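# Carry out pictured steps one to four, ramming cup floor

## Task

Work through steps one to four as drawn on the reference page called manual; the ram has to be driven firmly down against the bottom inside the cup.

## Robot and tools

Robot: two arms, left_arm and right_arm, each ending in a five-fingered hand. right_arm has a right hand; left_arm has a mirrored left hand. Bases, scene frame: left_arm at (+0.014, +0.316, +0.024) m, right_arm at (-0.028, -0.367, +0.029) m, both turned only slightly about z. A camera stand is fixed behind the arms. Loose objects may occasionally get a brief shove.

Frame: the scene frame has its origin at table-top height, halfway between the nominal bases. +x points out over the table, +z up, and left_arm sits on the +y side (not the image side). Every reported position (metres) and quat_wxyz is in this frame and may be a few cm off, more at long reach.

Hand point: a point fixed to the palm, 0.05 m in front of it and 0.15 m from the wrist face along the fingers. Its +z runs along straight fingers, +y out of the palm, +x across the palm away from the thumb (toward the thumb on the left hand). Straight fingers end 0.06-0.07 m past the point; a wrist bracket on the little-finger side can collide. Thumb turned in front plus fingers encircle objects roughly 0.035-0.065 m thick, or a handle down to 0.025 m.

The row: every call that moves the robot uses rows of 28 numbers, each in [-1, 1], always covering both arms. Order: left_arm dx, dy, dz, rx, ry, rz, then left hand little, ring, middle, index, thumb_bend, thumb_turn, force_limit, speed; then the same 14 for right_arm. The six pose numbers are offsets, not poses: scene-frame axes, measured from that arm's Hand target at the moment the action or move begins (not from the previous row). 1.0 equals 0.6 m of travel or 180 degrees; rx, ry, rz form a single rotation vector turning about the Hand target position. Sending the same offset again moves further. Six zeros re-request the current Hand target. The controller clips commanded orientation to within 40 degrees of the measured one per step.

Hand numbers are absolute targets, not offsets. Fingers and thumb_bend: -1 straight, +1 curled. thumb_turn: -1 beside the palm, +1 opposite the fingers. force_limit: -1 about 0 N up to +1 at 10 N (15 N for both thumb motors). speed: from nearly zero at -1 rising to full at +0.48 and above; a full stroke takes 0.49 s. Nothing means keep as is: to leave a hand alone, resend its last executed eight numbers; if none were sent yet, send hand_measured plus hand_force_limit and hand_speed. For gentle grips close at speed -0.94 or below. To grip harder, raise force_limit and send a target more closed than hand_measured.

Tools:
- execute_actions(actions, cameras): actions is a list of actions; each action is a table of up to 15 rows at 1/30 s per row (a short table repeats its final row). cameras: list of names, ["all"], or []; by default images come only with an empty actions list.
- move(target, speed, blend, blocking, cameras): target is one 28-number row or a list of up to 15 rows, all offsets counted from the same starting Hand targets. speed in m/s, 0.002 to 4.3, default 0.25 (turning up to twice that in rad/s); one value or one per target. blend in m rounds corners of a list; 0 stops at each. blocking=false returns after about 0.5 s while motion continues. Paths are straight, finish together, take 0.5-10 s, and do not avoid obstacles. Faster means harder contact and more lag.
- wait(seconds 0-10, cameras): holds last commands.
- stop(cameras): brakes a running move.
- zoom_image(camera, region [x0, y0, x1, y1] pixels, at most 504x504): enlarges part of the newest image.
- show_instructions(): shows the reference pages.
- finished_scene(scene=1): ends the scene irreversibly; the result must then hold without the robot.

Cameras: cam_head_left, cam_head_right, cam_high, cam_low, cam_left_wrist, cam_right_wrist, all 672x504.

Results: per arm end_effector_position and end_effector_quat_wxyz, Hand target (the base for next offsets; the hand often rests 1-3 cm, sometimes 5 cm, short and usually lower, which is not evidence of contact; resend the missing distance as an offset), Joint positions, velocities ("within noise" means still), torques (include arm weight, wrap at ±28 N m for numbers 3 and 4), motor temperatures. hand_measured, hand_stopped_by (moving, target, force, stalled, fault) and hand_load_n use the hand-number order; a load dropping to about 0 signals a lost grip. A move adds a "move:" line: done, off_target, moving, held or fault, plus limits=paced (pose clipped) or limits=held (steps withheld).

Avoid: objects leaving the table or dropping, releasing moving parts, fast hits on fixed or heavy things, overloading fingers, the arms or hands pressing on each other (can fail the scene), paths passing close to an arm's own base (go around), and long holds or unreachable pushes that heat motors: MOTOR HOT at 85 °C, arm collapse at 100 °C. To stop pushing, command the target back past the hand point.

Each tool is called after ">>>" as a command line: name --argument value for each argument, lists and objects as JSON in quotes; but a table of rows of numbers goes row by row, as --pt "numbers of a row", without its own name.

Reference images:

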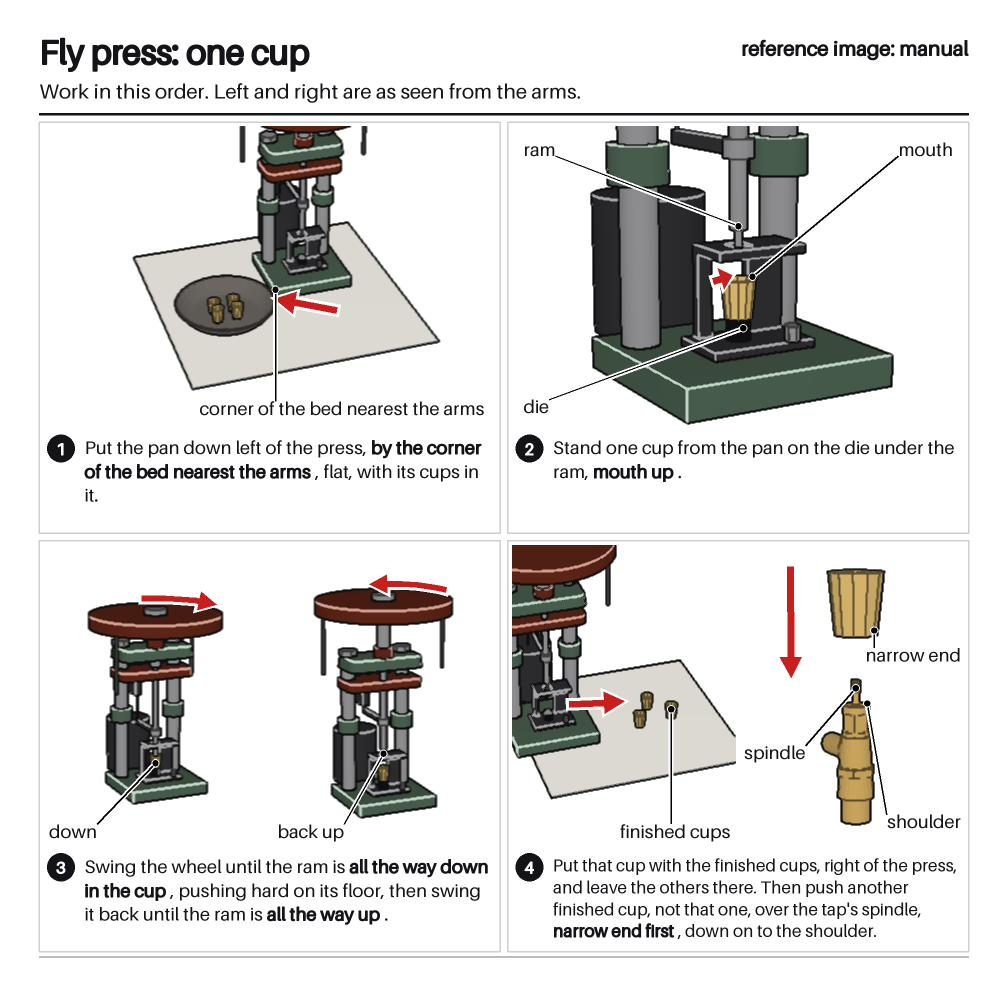

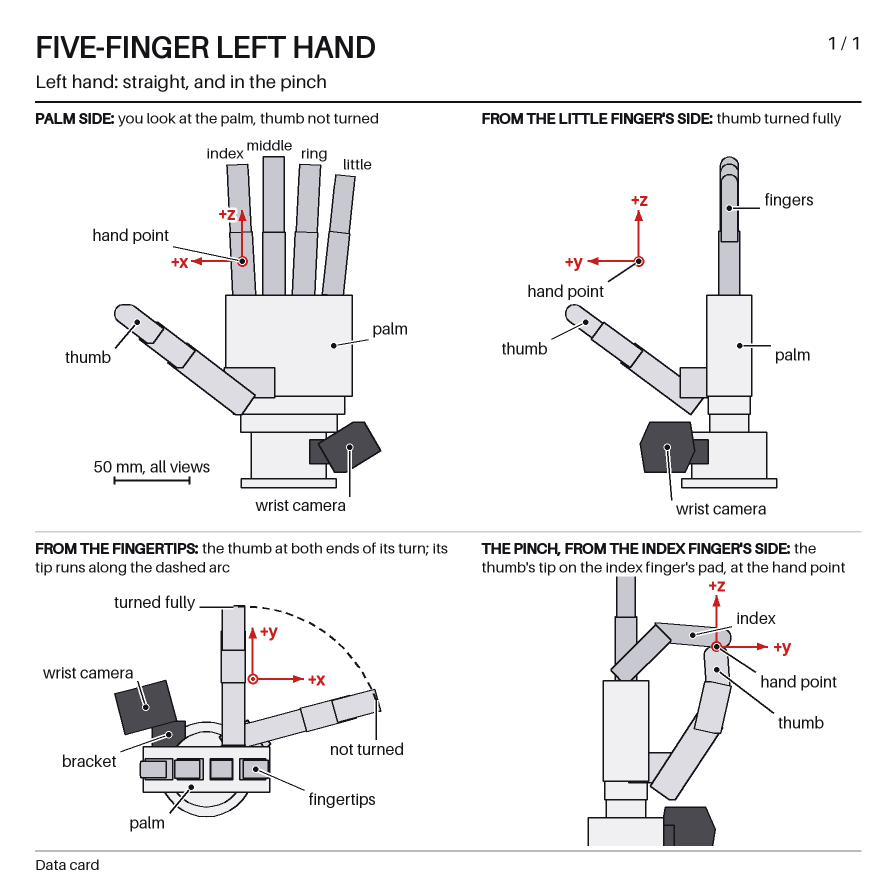

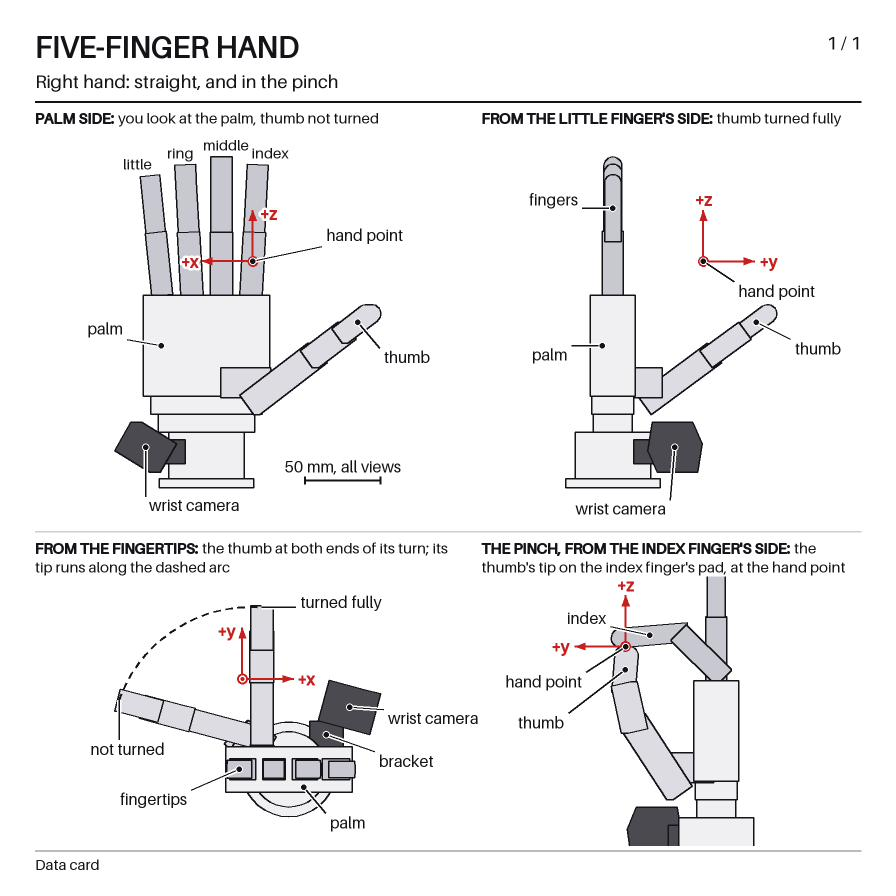

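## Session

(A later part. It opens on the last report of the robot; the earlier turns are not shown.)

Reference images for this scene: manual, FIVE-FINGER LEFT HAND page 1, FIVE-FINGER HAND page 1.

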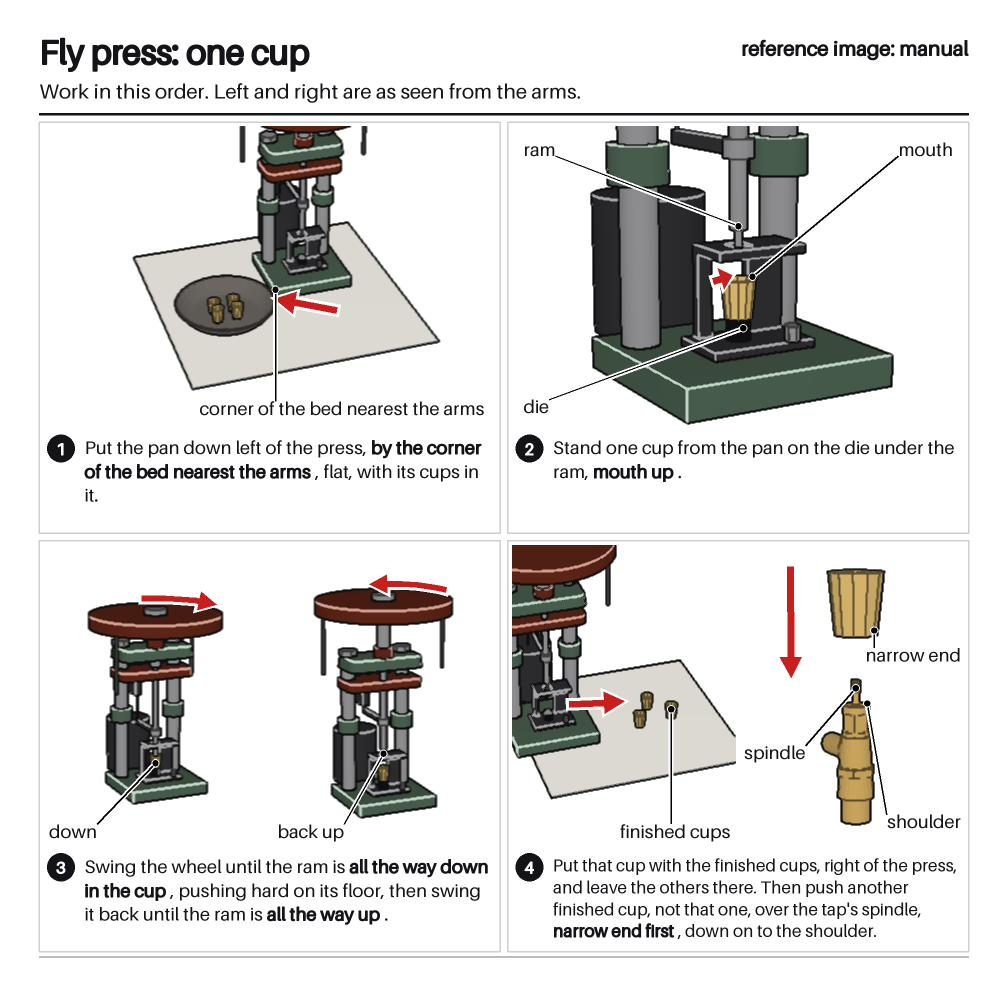

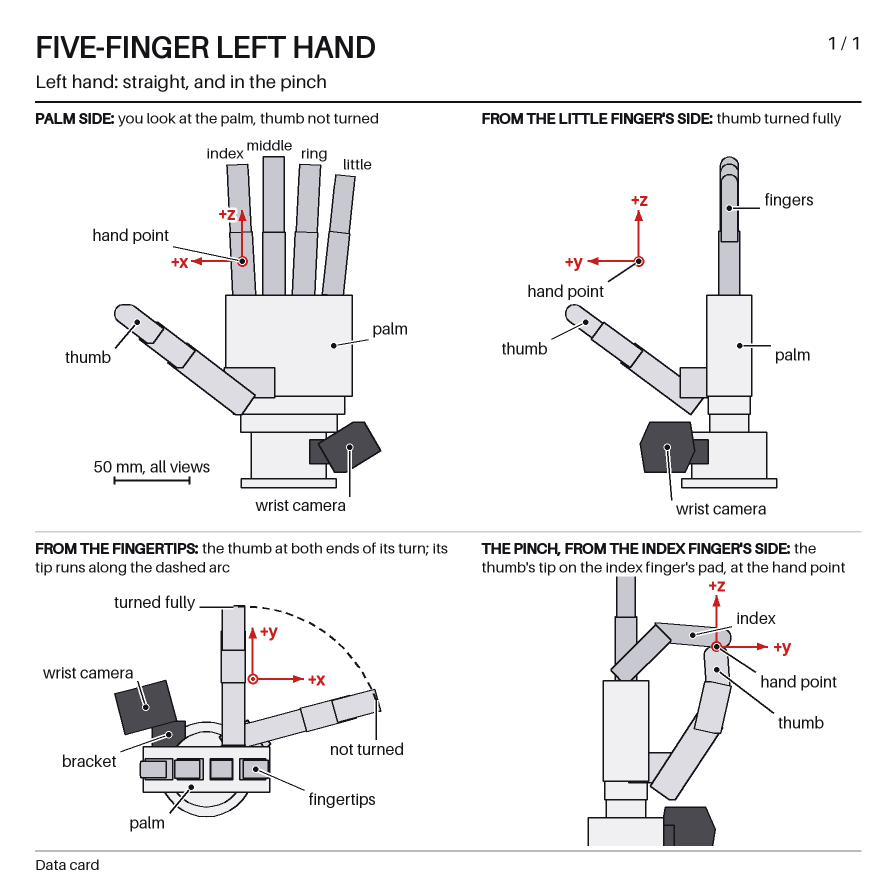

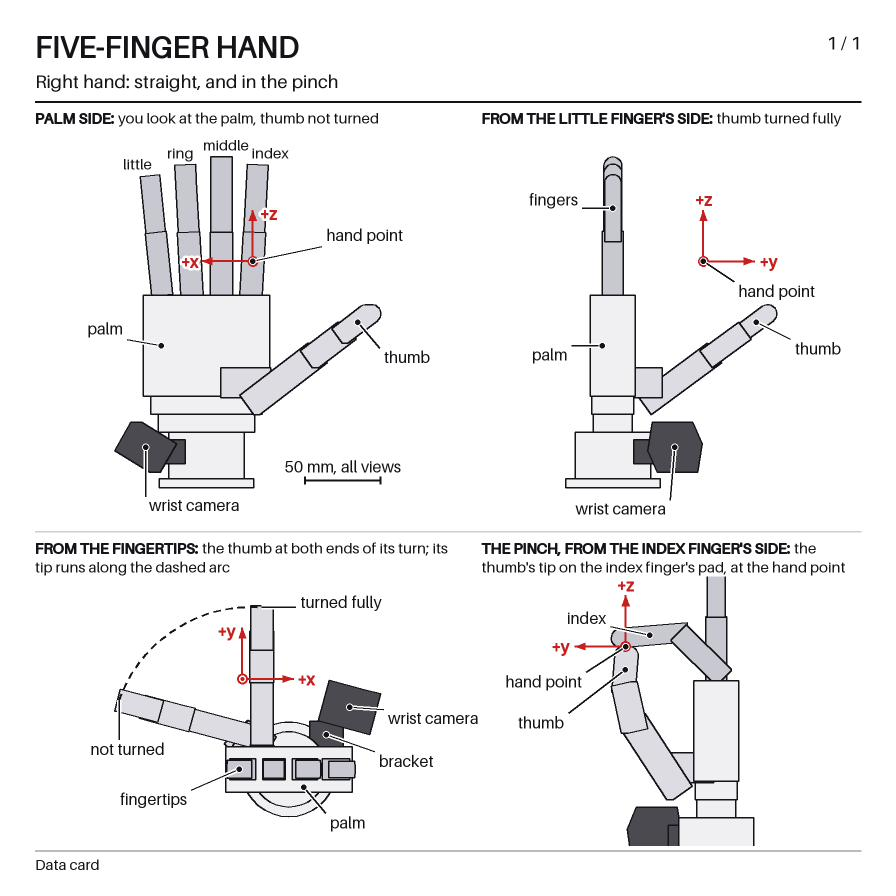

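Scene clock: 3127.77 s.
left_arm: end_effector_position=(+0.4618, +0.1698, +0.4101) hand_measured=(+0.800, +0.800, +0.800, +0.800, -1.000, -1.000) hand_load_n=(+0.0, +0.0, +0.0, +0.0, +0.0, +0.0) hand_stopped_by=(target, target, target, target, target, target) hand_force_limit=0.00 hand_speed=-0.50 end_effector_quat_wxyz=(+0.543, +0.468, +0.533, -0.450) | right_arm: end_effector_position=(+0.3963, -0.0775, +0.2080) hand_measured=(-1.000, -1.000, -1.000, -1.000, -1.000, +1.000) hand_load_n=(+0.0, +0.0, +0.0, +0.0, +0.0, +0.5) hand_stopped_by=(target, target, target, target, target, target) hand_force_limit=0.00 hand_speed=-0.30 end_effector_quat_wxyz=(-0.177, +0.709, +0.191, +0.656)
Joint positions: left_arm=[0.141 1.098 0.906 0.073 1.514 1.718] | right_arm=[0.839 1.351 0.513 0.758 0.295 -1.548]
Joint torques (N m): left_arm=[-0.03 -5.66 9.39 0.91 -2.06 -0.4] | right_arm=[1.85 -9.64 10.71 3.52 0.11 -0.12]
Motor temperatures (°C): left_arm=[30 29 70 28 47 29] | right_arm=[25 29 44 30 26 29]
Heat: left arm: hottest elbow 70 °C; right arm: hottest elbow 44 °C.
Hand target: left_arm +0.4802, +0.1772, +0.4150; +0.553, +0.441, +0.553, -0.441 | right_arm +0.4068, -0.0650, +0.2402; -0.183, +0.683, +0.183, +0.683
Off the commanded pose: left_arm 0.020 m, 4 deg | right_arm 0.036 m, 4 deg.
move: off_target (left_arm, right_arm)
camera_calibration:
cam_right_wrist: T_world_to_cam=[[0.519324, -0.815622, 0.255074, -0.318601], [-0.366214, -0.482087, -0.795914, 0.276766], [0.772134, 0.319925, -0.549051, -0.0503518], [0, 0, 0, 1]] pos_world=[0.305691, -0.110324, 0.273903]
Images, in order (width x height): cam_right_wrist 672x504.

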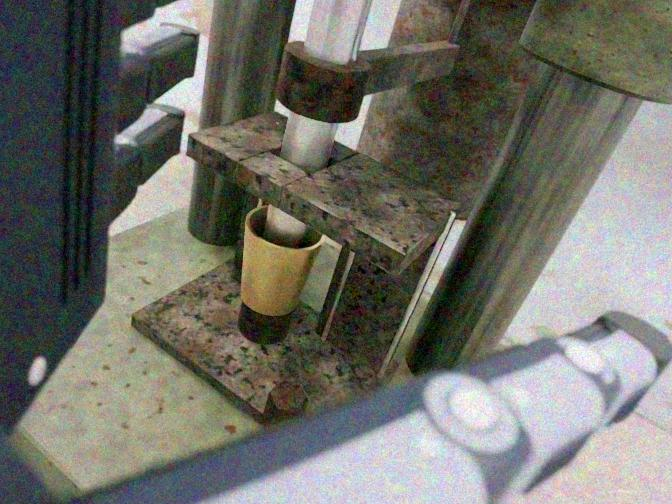

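>>> move --pt "0 0 0 0 0 0 1 1 1 1 -1 -1 0.0 -0.5 0 0 0 0 0 0 -1 -1 -1 -1 -1 1.0 0.0 -0.3" --pt "-0.0887 -0.0203 0.025 0 0 0.122 1 1 1 1 -1 -1 0.0 -0.5 0 0 0 0 0 0 -1 -1 -1 -1 -1 1.0 0.0 -0.3" --pt "-0.1493 -0.0688 0.045 0 0 0.2056 1 1 1 1 -1 -1 0.0 -0.5 0 0 0 0 0 0 -1 -1 -1 -1 -1 1.0 0.0 -0.3" --pt "-0.1948 -0.13 0.0617 0 0 0.289 1 1 1 1 -1 -1 0.0 -0.5 0 0 0 0 0 0 -1 -1 -1 -1 -1 1.0 0.0 -0.3" --speed 0.07 --blend '[0,0.015,0.015,0]' --cameras '["cam_right_wrist","cam_left_wrist","cam_head_left","cam_low"]'

Scene clock: 3239.63 s.
left_arm: end_effector_position=(+0.3718, +0.1345, +0.4329) hand_measured=(+1.000, +1.000, +1.000, +1.000, -1.000, -1.000) hand_load_n=(+1.0, +4.5, +1.5, +0.0, +0.0, +0.0) hand_stopped_by=(target, target, target, target, target, target) hand_force_limit=0.00 hand_speed=-0.50 end_effector_quat_wxyz=(+0.687, +0.137, +0.706, -0.107) | right_arm: end_effector_position=(+0.3963, -0.0775, +0.2080) hand_measured=(-1.000, -1.000, -1.000, -1.000, -1.000, +1.000) hand_load_n=(+0.0, +0.0, +0.0, +0.0, +0.0, +0.0) hand_stopped_by=(target, target, target, target, target, target) hand_force_limit=0.00 hand_speed=-0.30 end_effector_quat_wxyz=(-0.177, +0.709, +0.191, +0.656)
Joint positions: left_arm=[-0.801 0.704 0.755 -0.09 -0.494 1.589] | right_arm=[0.839 1.351 0.513 0.758 0.295 -1.548]
Joint torques (N m): left_arm=[-4.89 -0.85 10.8 1.95 0.81 -0.09] | right_arm=[1.9 -9.52 10.69 3.48 0.12 -0.12]
Motor temperatures (°C): left_arm=[30 29 54 28 43 29] | right_arm=[25 29 49 30 26 29]
Heat: left arm: hottest elbow 54 °C; right arm: hottest elbow 49 °C.
Hand target: left_arm +0.3633, +0.0992, +0.4521; +0.690, +0.154, +0.690, -0.154 | right_arm +0.4068, -0.0650, +0.2402; -0.183, +0.683, +0.183, +0.683
Off the commanded pose: left_arm 0.041 m, 6 deg | right_arm 0.036 m, 4 deg.
move: off_target (left_arm, right_arm)
camera_calibration:
cam_left_wrist: T_world_to_cam=[[-0.342727, -0.905794, -0.24915, 0.350838], [-0.443113, 0.389725, -0.80732, 0.459159], [0.828365, -0.166289, -0.534938, 0.0617524], [0, 0, 0, 1]] pos_world=[0.272547, 0.149111, 0.491133]
cam_right_wrist: T_world_to_cam=[[0.519324, -0.815622, 0.255074, -0.318601], [-0.366214, -0.482087, -0.795914, 0.276766], [0.772134, 0.319925, -0.549051, -0.0503518], [0, 0, 0, 1]] pos_world=[0.305691, -0.110324, 0.273903]
Images, in order (width x height): cam_head_left 672x504, cam_low 672x504, cam_left_wrist 672x504, cam_right_wrist 672x504.

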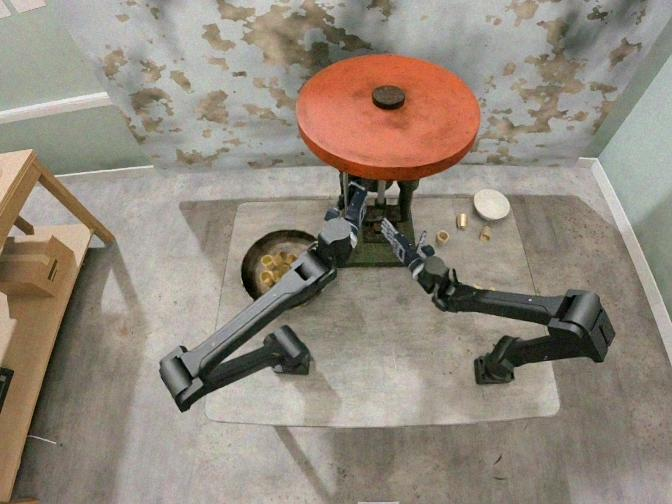

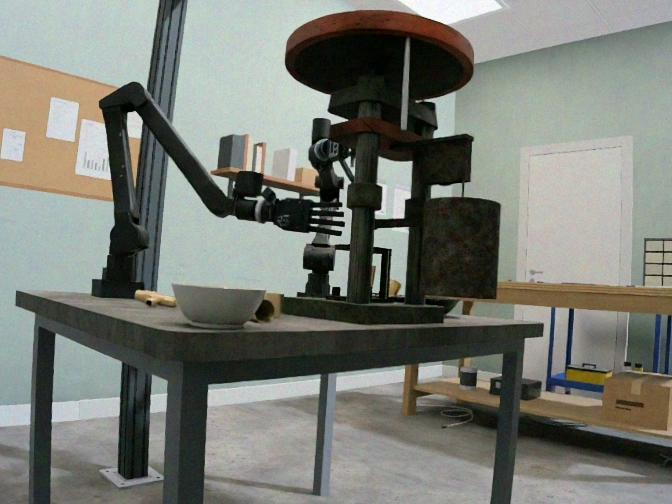

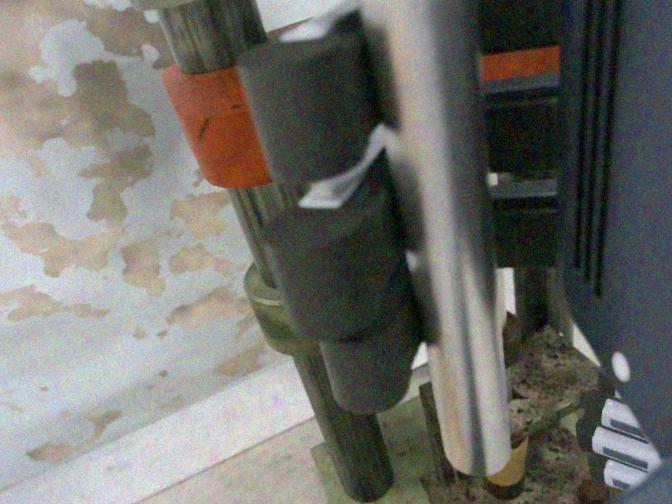

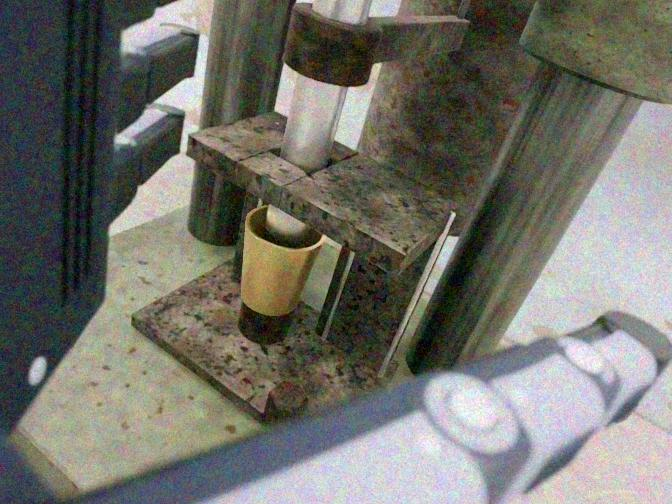

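>>> zoom_image --camera "cam_right_wrist" --region '[240, 130, 340, 260]'

Scaled by 3.877.

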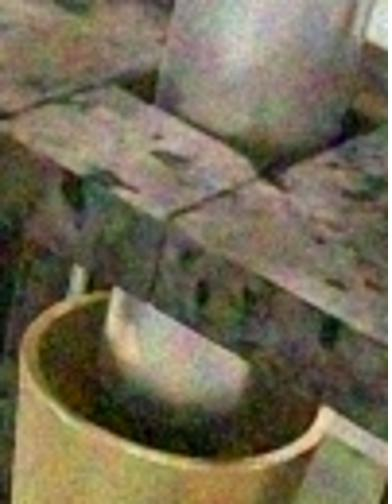

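>>> move --pt "-0.0338 -0.1037 0.0 0 0 0.0833 1 1 1 1 -1 -1 0.0 -0.5 0 0 0 0 0 0 -1 -1 -1 -1 -1 1.0 0.0 -0.3" --pt "-0.0332 -0.1808 0.01 0 0 0.1667 1 1 1 1 -1 -1 0.0 -0.5 0 0 0 0 0 0 -1 -1 -1 -1 -1 1.0 0.0 -0.3" --speed 0.07 --blend '[0.015,0]' --cameras '["cam_right_wrist","cam_left_wrist","cam_head_left","cam_low"]'

Scene clock: 3260.47 s.
left_arm: end_effector_position=(+0.3431, -0.0020, +0.4299) hand_measured=(+1.000, +1.000, +1.000, +1.000, -1.000, -1.000) hand_load_n=(+0.0, +0.0, +0.0, +0.0, +0.0, +0.0) hand_stopped_by=(target, target, target, target, target, target) hand_force_limit=0.00 hand_speed=-0.50 end_effector_quat_wxyz=(+0.696, +0.004, +0.716, +0.061) | right_arm: end_effector_position=(+0.3963, -0.0775, +0.2080) hand_measured=(-1.000, -1.000, -1.000, -1.000, -1.000, +1.000) hand_load_n=(+0.0, +0.0, +0.0, +0.0, +0.0, +0.0) hand_stopped_by=(target, target, target, target, target, target) hand_force_limit=0.00 hand_speed=-0.30 end_effector_quat_wxyz=(-0.177, +0.709, +0.191, +0.656)
Joint positions: left_arm=[-1.189 1.261 1.079 0.088 -1.309 1.573] | right_arm=[0.839 1.351 0.513 0.758 0.295 -1.548]
Joint torques (N m): left_arm=[-0.79 -9.64 11.77 1.94 -0.28 -0.05] | right_arm=[1.67 -9.58 10.73 3.45 0.12 -0.13]
Motor temperatures (°C): left_arm=[30 29 55 28 40 28] | right_arm=[25 29 49 30 26 29]
Heat: left arm: hottest elbow 55 °C; right arm: hottest elbow 49 °C.
Hand target: left_arm +0.3434, -0.0093, +0.4581; +0.706, -0.030, +0.707, +0.030 | right_arm +0.4068, -0.0650, +0.2402; -0.183, +0.683, +0.183, +0.683
Off the commanded pose: left_arm 0.029 m, 5 deg | right_arm 0.036 m, 4 deg.
move: off_target (left_arm, right_arm)
camera_calibration:
cam_left_wrist: T_world_to_cam=[[0.0632313, -0.951098, -0.302349, 0.100168], [-0.560463, 0.216829, -0.799291, 0.533706], [0.825762, 0.219995, -0.519345, 0.0562389], [0, 0, 0, 1]] pos_world=[0.246349, -0.0328257, 0.48608]
cam_right_wrist: T_world_to_cam=[[0.519324, -0.815622, 0.255074, -0.318601], [-0.366214, -0.482087, -0.795914, 0.276766], [0.772134, 0.319925, -0.549051, -0.0503518], [0, 0, 0, 1]] pos_world=[0.305691, -0.110324, 0.273903]
Images, in order (width x height): cam_head_left 672x504, cam_low 672x504, cam_left_wrist 672x504, cam_right_wrist 672x504.

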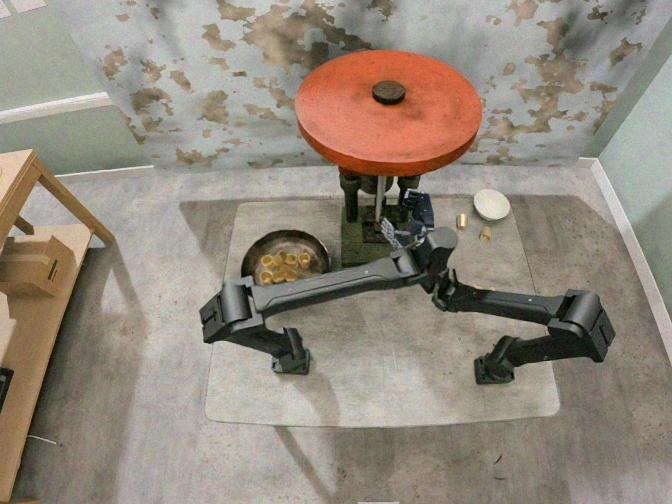

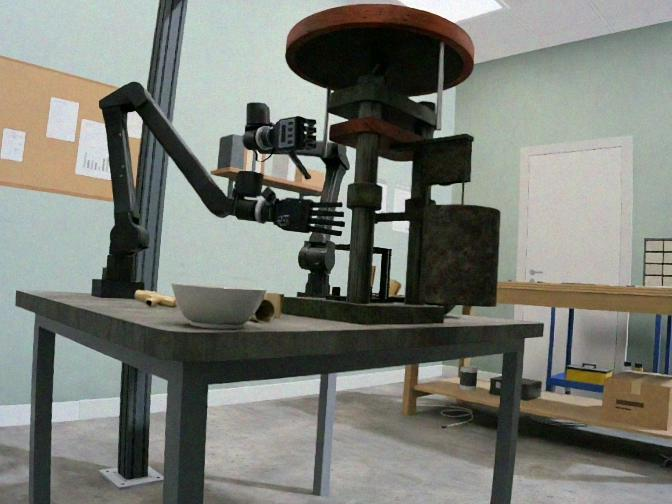

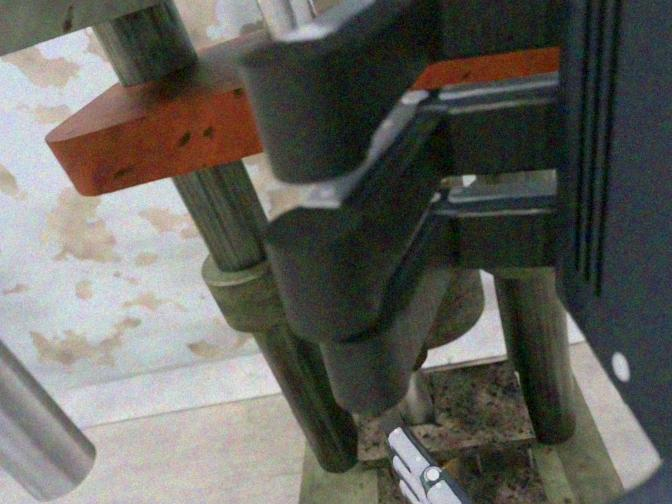

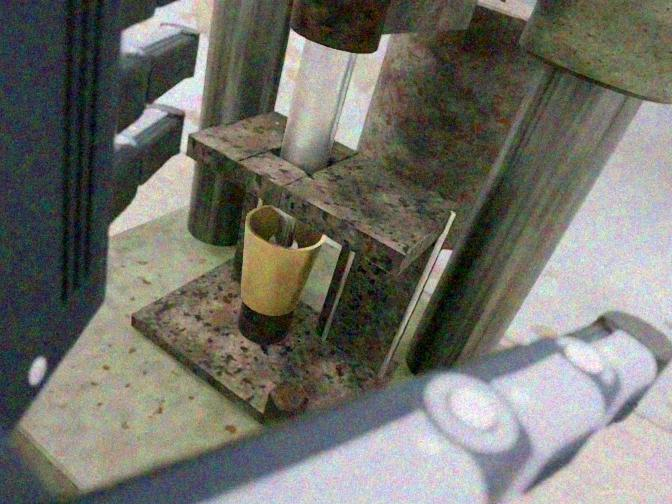

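>>> zoom_image --camera "cam_right_wrist" --region '[240, 140, 340, 260]'

Scaled by 4.200.

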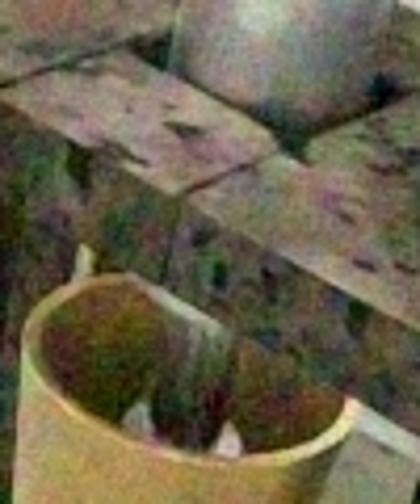

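>>> move --pt "-0.1667 0 0 0 0 0 1 1 1 1 -1 -1 0.0 -0.5 -0.1447 -0.175 0.0167 0 0 0 -1 -1 -1 -1 -1 1.0 0.0 -0.3" --pt "-0.1723 0.1488 -0.0633 0 0 -0.139 1 1 1 1 -1 -1 0.0 -0.5 -0.2613 -0.225 0.15 0 0 -0.1667 -1 -1 -1 -1 -1 1.0 0.0 -0.3" --pt "-0.0723 0.3822 -0.1633 0 0 -0.3056 1 1 1 1 -1 -1 0.0 -0.5 -0.3113 -0.1417 0.3333 0 0 -0.1667 -1 -1 -1 -1 -1 1.0 0.0 -0.3" --pt "-0.0057 0.4155 -0.2133 0 0 -0.36 1 1 1 1 -1 -1 0.0 -0.5 -0.3197 -0.0583 0.3917 0 0 -0.1667 -1 -1 -1 -1 -1 1.0 0.0 -0.3" --speed 0.14 --blend '[0.02,0.03,0.03,0]' --cameras '["cam_right_wrist","cam_left_wrist","cam_head_left","cam_head_right"]'

>>> zoom_image --camera "cam_head_left" --region '[330, 140, 430, 260]'

>>> zoom_image --camera "cam_head_right" --region '[320, 140, 420, 260]'

Scene clock: 3309.57 s.
left_arm: end_effector_position=(+0.3381, +0.2365, +0.3249) hand_measured=(+1.000, +1.000, +1.000, +1.000, -1.000, -1.000) hand_load_n=(+0.0, +0.0, +0.0, +0.0, +0.0, +0.0) hand_stopped_by=(target, target, target, target, target, target) hand_force_limit=0.00 hand_speed=-0.50 end_effector_quat_wxyz=(+0.606, +0.349, +0.618, -0.359) | right_arm: end_effector_position=(+0.2179, -0.1052, +0.4519) hand_measured=(-1.000, -1.000, -1.000, -1.000, -1.000, +1.000) hand_load_n=(+0.0, +0.0, +0.0, +0.0, +0.0, +0.0) hand_stopped_by=(target, target, target, target, target, target) hand_force_limit=0.00 hand_speed=-0.30 end_effector_quat_wxyz=(+0.009, +0.708, +0.009, +0.706)
Joint positions: left_arm=[0.368 0.541 0.419 0.083 1.379 1.588] | right_arm=[1.431 0.992 0.913 0.058 1.414 -1.575]
Joint torques (N m): left_arm=[1.49 -0.32 7.88 2.02 0.09 -0.05] | right_arm=[1.73 -6.53 13.83 0.61 0.11 -0.04]
Motor temperatures (°C): left_arm=[30 29 57 28 36 28] | right_arm=[25 29 49 30 26 29]
Heat: left arm: hottest elbow 57 °C; right arm: hottest elbow 49 °C.
Hand target: left_arm +0.3400, +0.2400, +0.3301; +0.612, +0.353, +0.613, -0.353 | right_arm +0.2150, -0.1000, +0.4752; +0.000, +0.707, +0.000, +0.707
Off the commanded pose: left_arm 0.006 m, 1 deg | right_arm 0.024 m, 1 deg.
move: off_target (right_arm)
camera_calibration:
cam_left_wrist: T_world_to_cam=[[-0.855351, -0.480558, -0.193489, 0.459554], [-0.115931, 0.541585, -0.832614, 0.178967], [0.50491, -0.689746, -0.518957, 0.276876], [0, 0, 0, 1]] pos_world=[0.27403, 0.314891, 0.381616]
cam_right_wrist: T_world_to_cam=[[0.0199315, -0.959465, 0.281123, -0.228803], [-0.498451, -0.253279, -0.829094, 0.46001], [0.866689, -0.123601, -0.483294, 0.133158], [0, 0, 0, 1]] pos_world=[0.118446, -0.0865594, 0.510068]
Images, in order (width x height): cam_head_left 672x504, cam_head_right 672x504, cam_left_wrist 672x504, cam_right_wrist 672x504.

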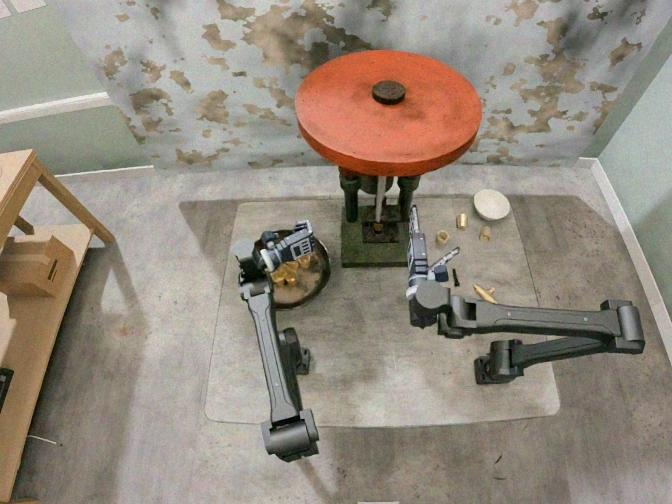

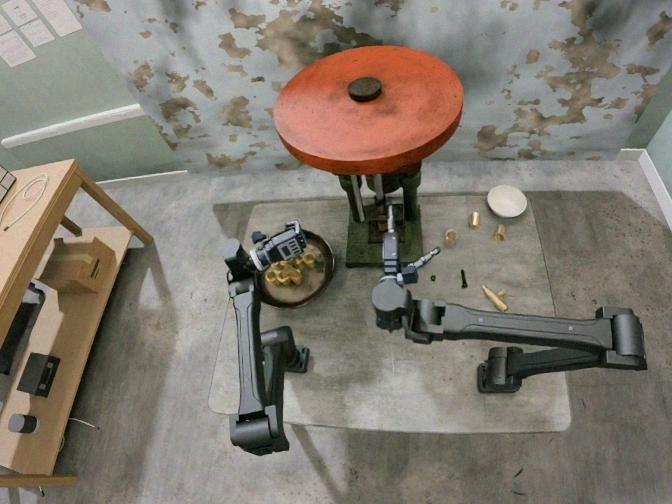

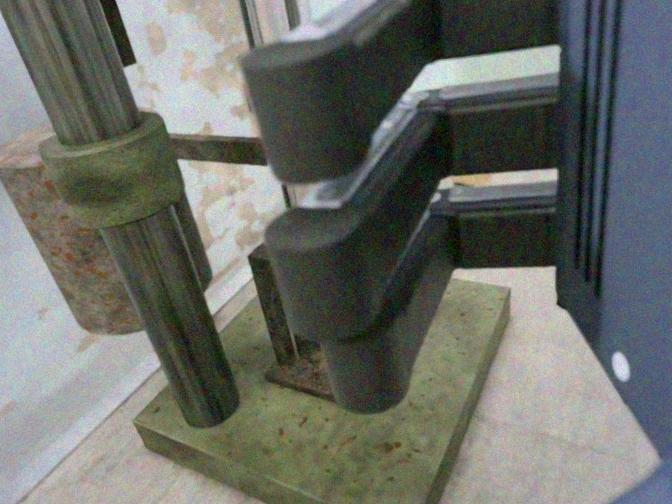

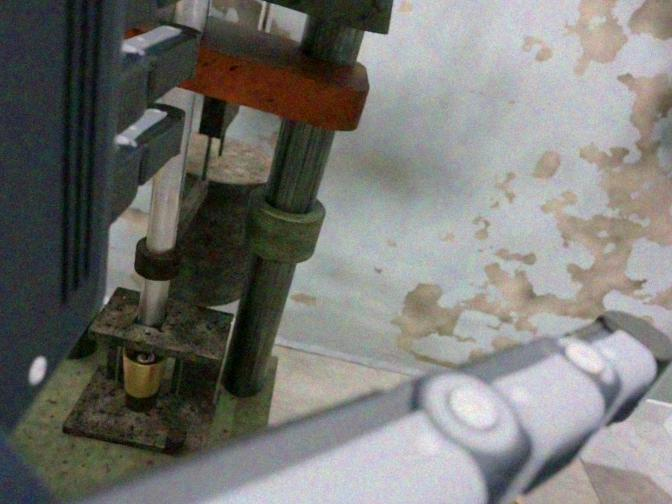

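Scaled by 4.200.

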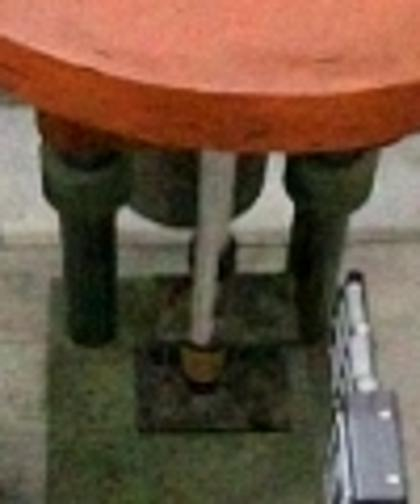

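Scaled by 4.200.

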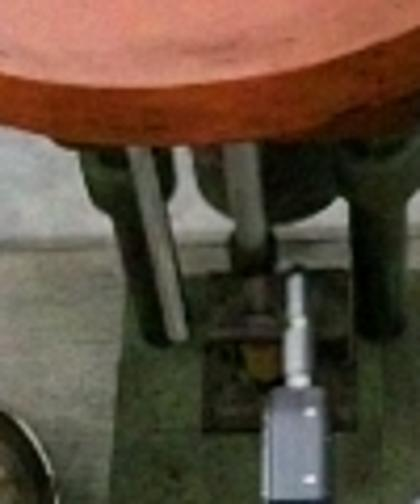

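>>> move --pt "0 0 0 0 0 0 1 1 1 1 -1 -1 0.0 -0.5 -0.03 0.18 0 0 0 0 -1 -1 -1 -1 -1 1.0 0.0 -0.3" --pt "0 0 0 0 0 0 1 1 1 1 -1 -1 0.0 -0.5 0.225 0.18 0 0 0 0 -1 -1 -1 -1 -1 1.0 0.0 -0.3" --speed 0.08 --cameras '["cam_right_wrist","cam_left_wrist","cam_head_left","cam_head_right"]'

Scene clock: 3332.17 s.
left_arm: end_effector_position=(+0.3381, +0.2365, +0.3249) hand_measured=(+1.000, +1.000, +1.000, +1.000, -1.000, -1.000) hand_load_n=(+0.0, +0.0, +0.0, +0.0, +0.0, +0.5) hand_stopped_by=(target, target, target, target, target, target) hand_force_limit=0.00 hand_speed=-0.50 end_effector_quat_wxyz=(+0.606, +0.349, +0.618, -0.359) | right_arm: end_effector_position=(+0.3456, -0.0017, +0.4500) hand_measured=(-1.000, -1.000, -1.000, -1.000, -1.000, +1.000) hand_load_n=(+0.0, +0.0, +0.0, +0.0, +0.0, +0.5) hand_stopped_by=(target, target, target, target, target, target) hand_force_limit=0.00 hand_speed=-0.30 end_effector_quat_wxyz=(+0.026, +0.717, +0.026, +0.696)
Joint positions: left_arm=[0.368 0.541 0.419 0.083 1.379 1.588] | right_arm=[1.191 1.368 1.22 0.072 1.174 -1.575]
Joint torques (N m): left_arm=[1.44 -0.38 7.88 2.03 0.09 -0.05] | right_arm=[0.73 -11.58 14.09 2.59 -0.32 0.15]
Motor temperatures (°C): left_arm=[30 29 55 28 35 28] | right_arm=[25 29 50 30 26 29]
Heat: left arm: hottest elbow 55 °C; right arm: hottest elbow 50 °C.
Hand target: left_arm +0.3400, +0.2400, +0.3301; +0.612, +0.353, +0.613, -0.353 | right_arm +0.3500, +0.0080, +0.4752; +0.000, +0.707, +0.000, +0.707
Off the commanded pose: left_arm 0.006 m, 1 deg | right_arm 0.027 m, 5 deg.
move: off_target (right_arm)
camera_calibration:
cam_left_wrist: T_world_to_cam=[[-0.855351, -0.480558, -0.193489, 0.459554], [-0.115931, 0.541585, -0.832614, 0.178967], [0.50491, -0.689746, -0.518957, 0.276876], [0, 0, 0, 1]] pos_world=[0.27403, 0.314891, 0.381616]
cam_right_wrist: T_world_to_cam=[[0.0277312, -0.944377, 0.327694, -0.155154], [-0.519914, -0.293617, -0.802172, 0.543591], [0.853769, -0.148127, -0.499137, 0.0459714], [0, 0, 0, 1]] pos_world=[0.247674, 0.0198928, 0.509842]
Images, in order (width x height): cam_head_left 672x504, cam_head_right 672x504, cam_left_wrist 672x504, cam_right_wrist 672x504.

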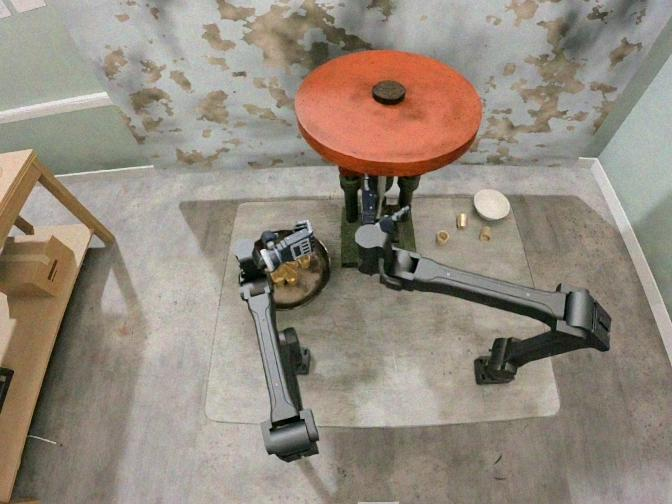

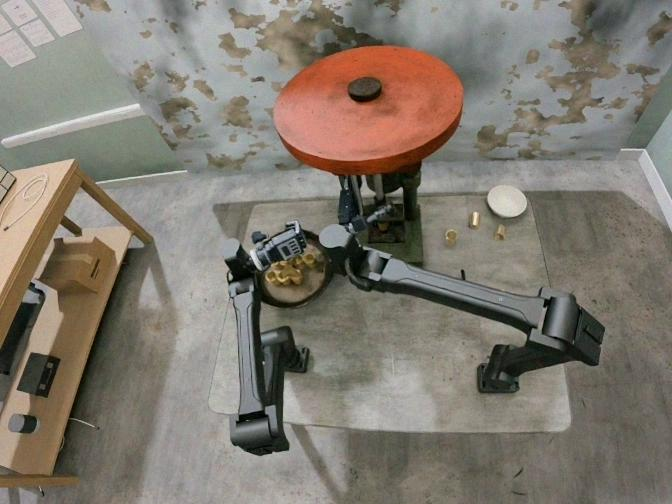

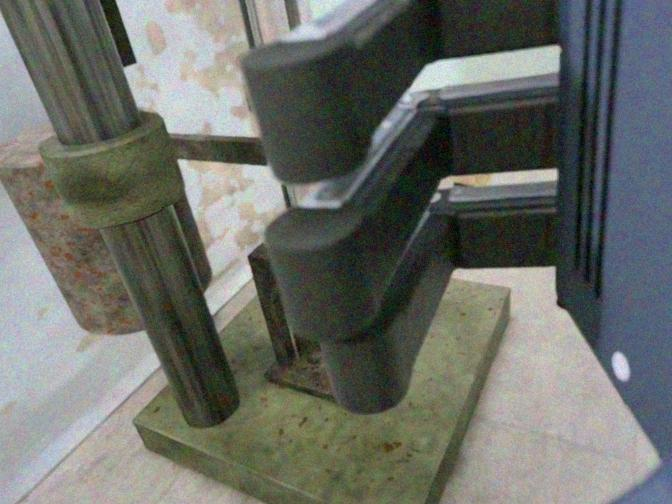

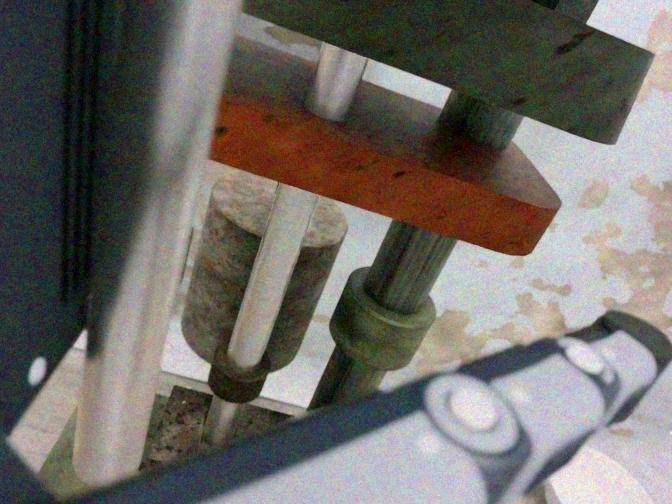

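>>> move --pt "0 0 0 0 0 0 1 1 1 1 -1 -1 0.0 -0.5 0.0077 -0.1595 0.0167 0 0 0.0556 -1 -1 -1 -1 -1 1.0 0.0 -0.3" --pt "0 0 0 0 0 0 1 1 1 1 -1 -1 0.0 -0.5 0.0783 -0.2373 0.0333 0 0 0.1667 -1 -1 -1 -1 -1 1.0 0.0 -0.3" --speed 0.07 --blend '[0.015,0]' --cameras '["cam_right_wrist","cam_left_wrist","cam_head_left"]'

Scene clock: 3362.27 s.
left_arm: end_effector_position=(+0.3381, +0.2365, +0.3249) hand_measured=(+1.000, +1.000, +1.000, +1.000, -1.000, -1.000) hand_load_n=(+0.0, +0.0, +0.0, +0.0, +0.0, +0.0) hand_stopped_by=(target, target, target, target, target, target) hand_force_limit=0.00 hand_speed=-0.50 end_effector_quat_wxyz=(+0.606, +0.349, +0.618, -0.359) | right_arm: end_effector_position=(+0.3827, -0.0996, +0.4785) hand_measured=(-1.000, -1.000, -1.000, -1.000, -1.000, +1.000) hand_load_n=(+0.0, +0.0, +0.0, +0.0, +0.0, +0.0) hand_stopped_by=(target, target, target, target, target, target) hand_force_limit=0.00 hand_speed=-0.30 end_effector_quat_wxyz=(-0.207, +0.683, +0.220, +0.666)
Joint positions: left_arm=[0.368 0.541 0.419 0.083 1.379 1.588] | right_arm=[0.776 0.911 0.953 -0.071 0.147 -1.577]
Joint torques (N m): left_arm=[1.49 -0.38 7.88 2.04 0.08 -0.05] | right_arm=[-2.9 -7.88 11 1.68 0.71 0.07]
Heat: left arm: hottest elbow 53 °C; right arm: hottest elbow 50 °C.
Hand target: left_arm +0.3400, +0.2400, +0.3301; +0.612, +0.353, +0.613, -0.353 | right_arm +0.3970, -0.1344, +0.4952; -0.183, +0.683, +0.183, +0.683
Off the commanded pose: left_arm 0.006 m, 1 deg | right_arm 0.041 m, 5 deg.
move: off_target (right_arm)
camera_calibration:
cam_left_wrist: T_world_to_cam=[[-0.855351, -0.480558, -0.193489, 0.459554], [-0.115931, 0.541585, -0.832614, 0.178967], [0.50491, -0.689746, -0.518957, 0.276876], [0, 0, 0, 1]] pos_world=[0.27403, 0.314891, 0.381616]
cam_right_wrist: T_world_to_cam=[[0.575294, -0.773445, 0.266118, -0.42098], [-0.286663, -0.495366, -0.820022, 0.456006], [0.766068, 0.395468, -0.5067, 0.105352], [0, 0, 0, 1]] pos_world=[0.2922, -0.141378, 0.539347]
Images, in order (width x height): cam_head_left 672x504, cam_left_wrist 672x504, cam_right_wrist 672x504.

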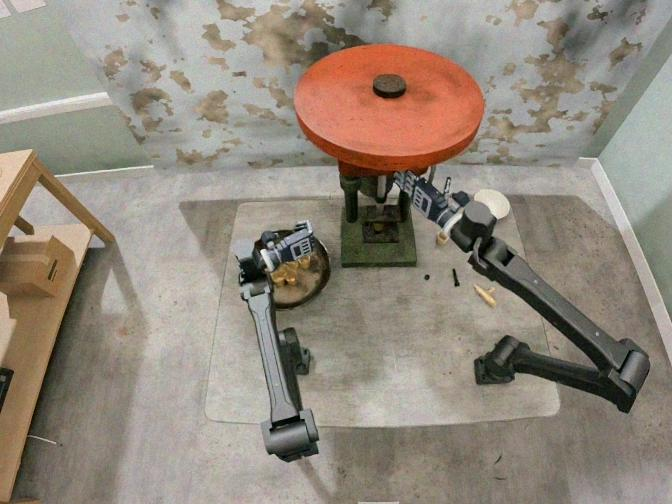

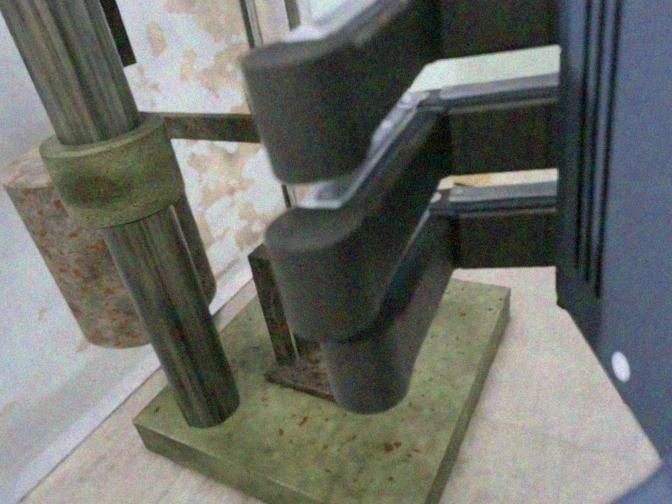

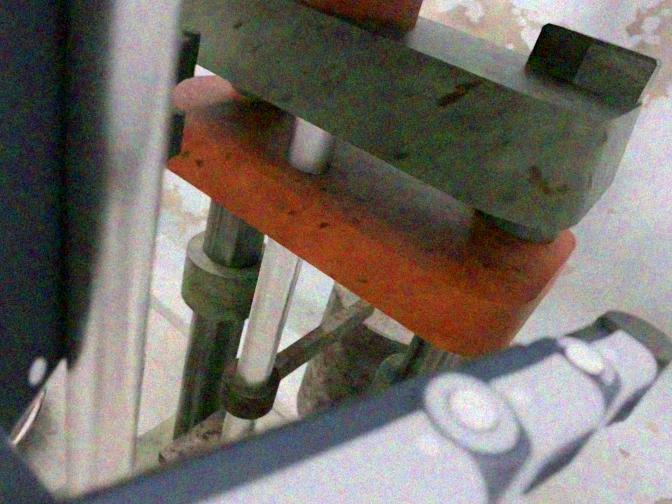

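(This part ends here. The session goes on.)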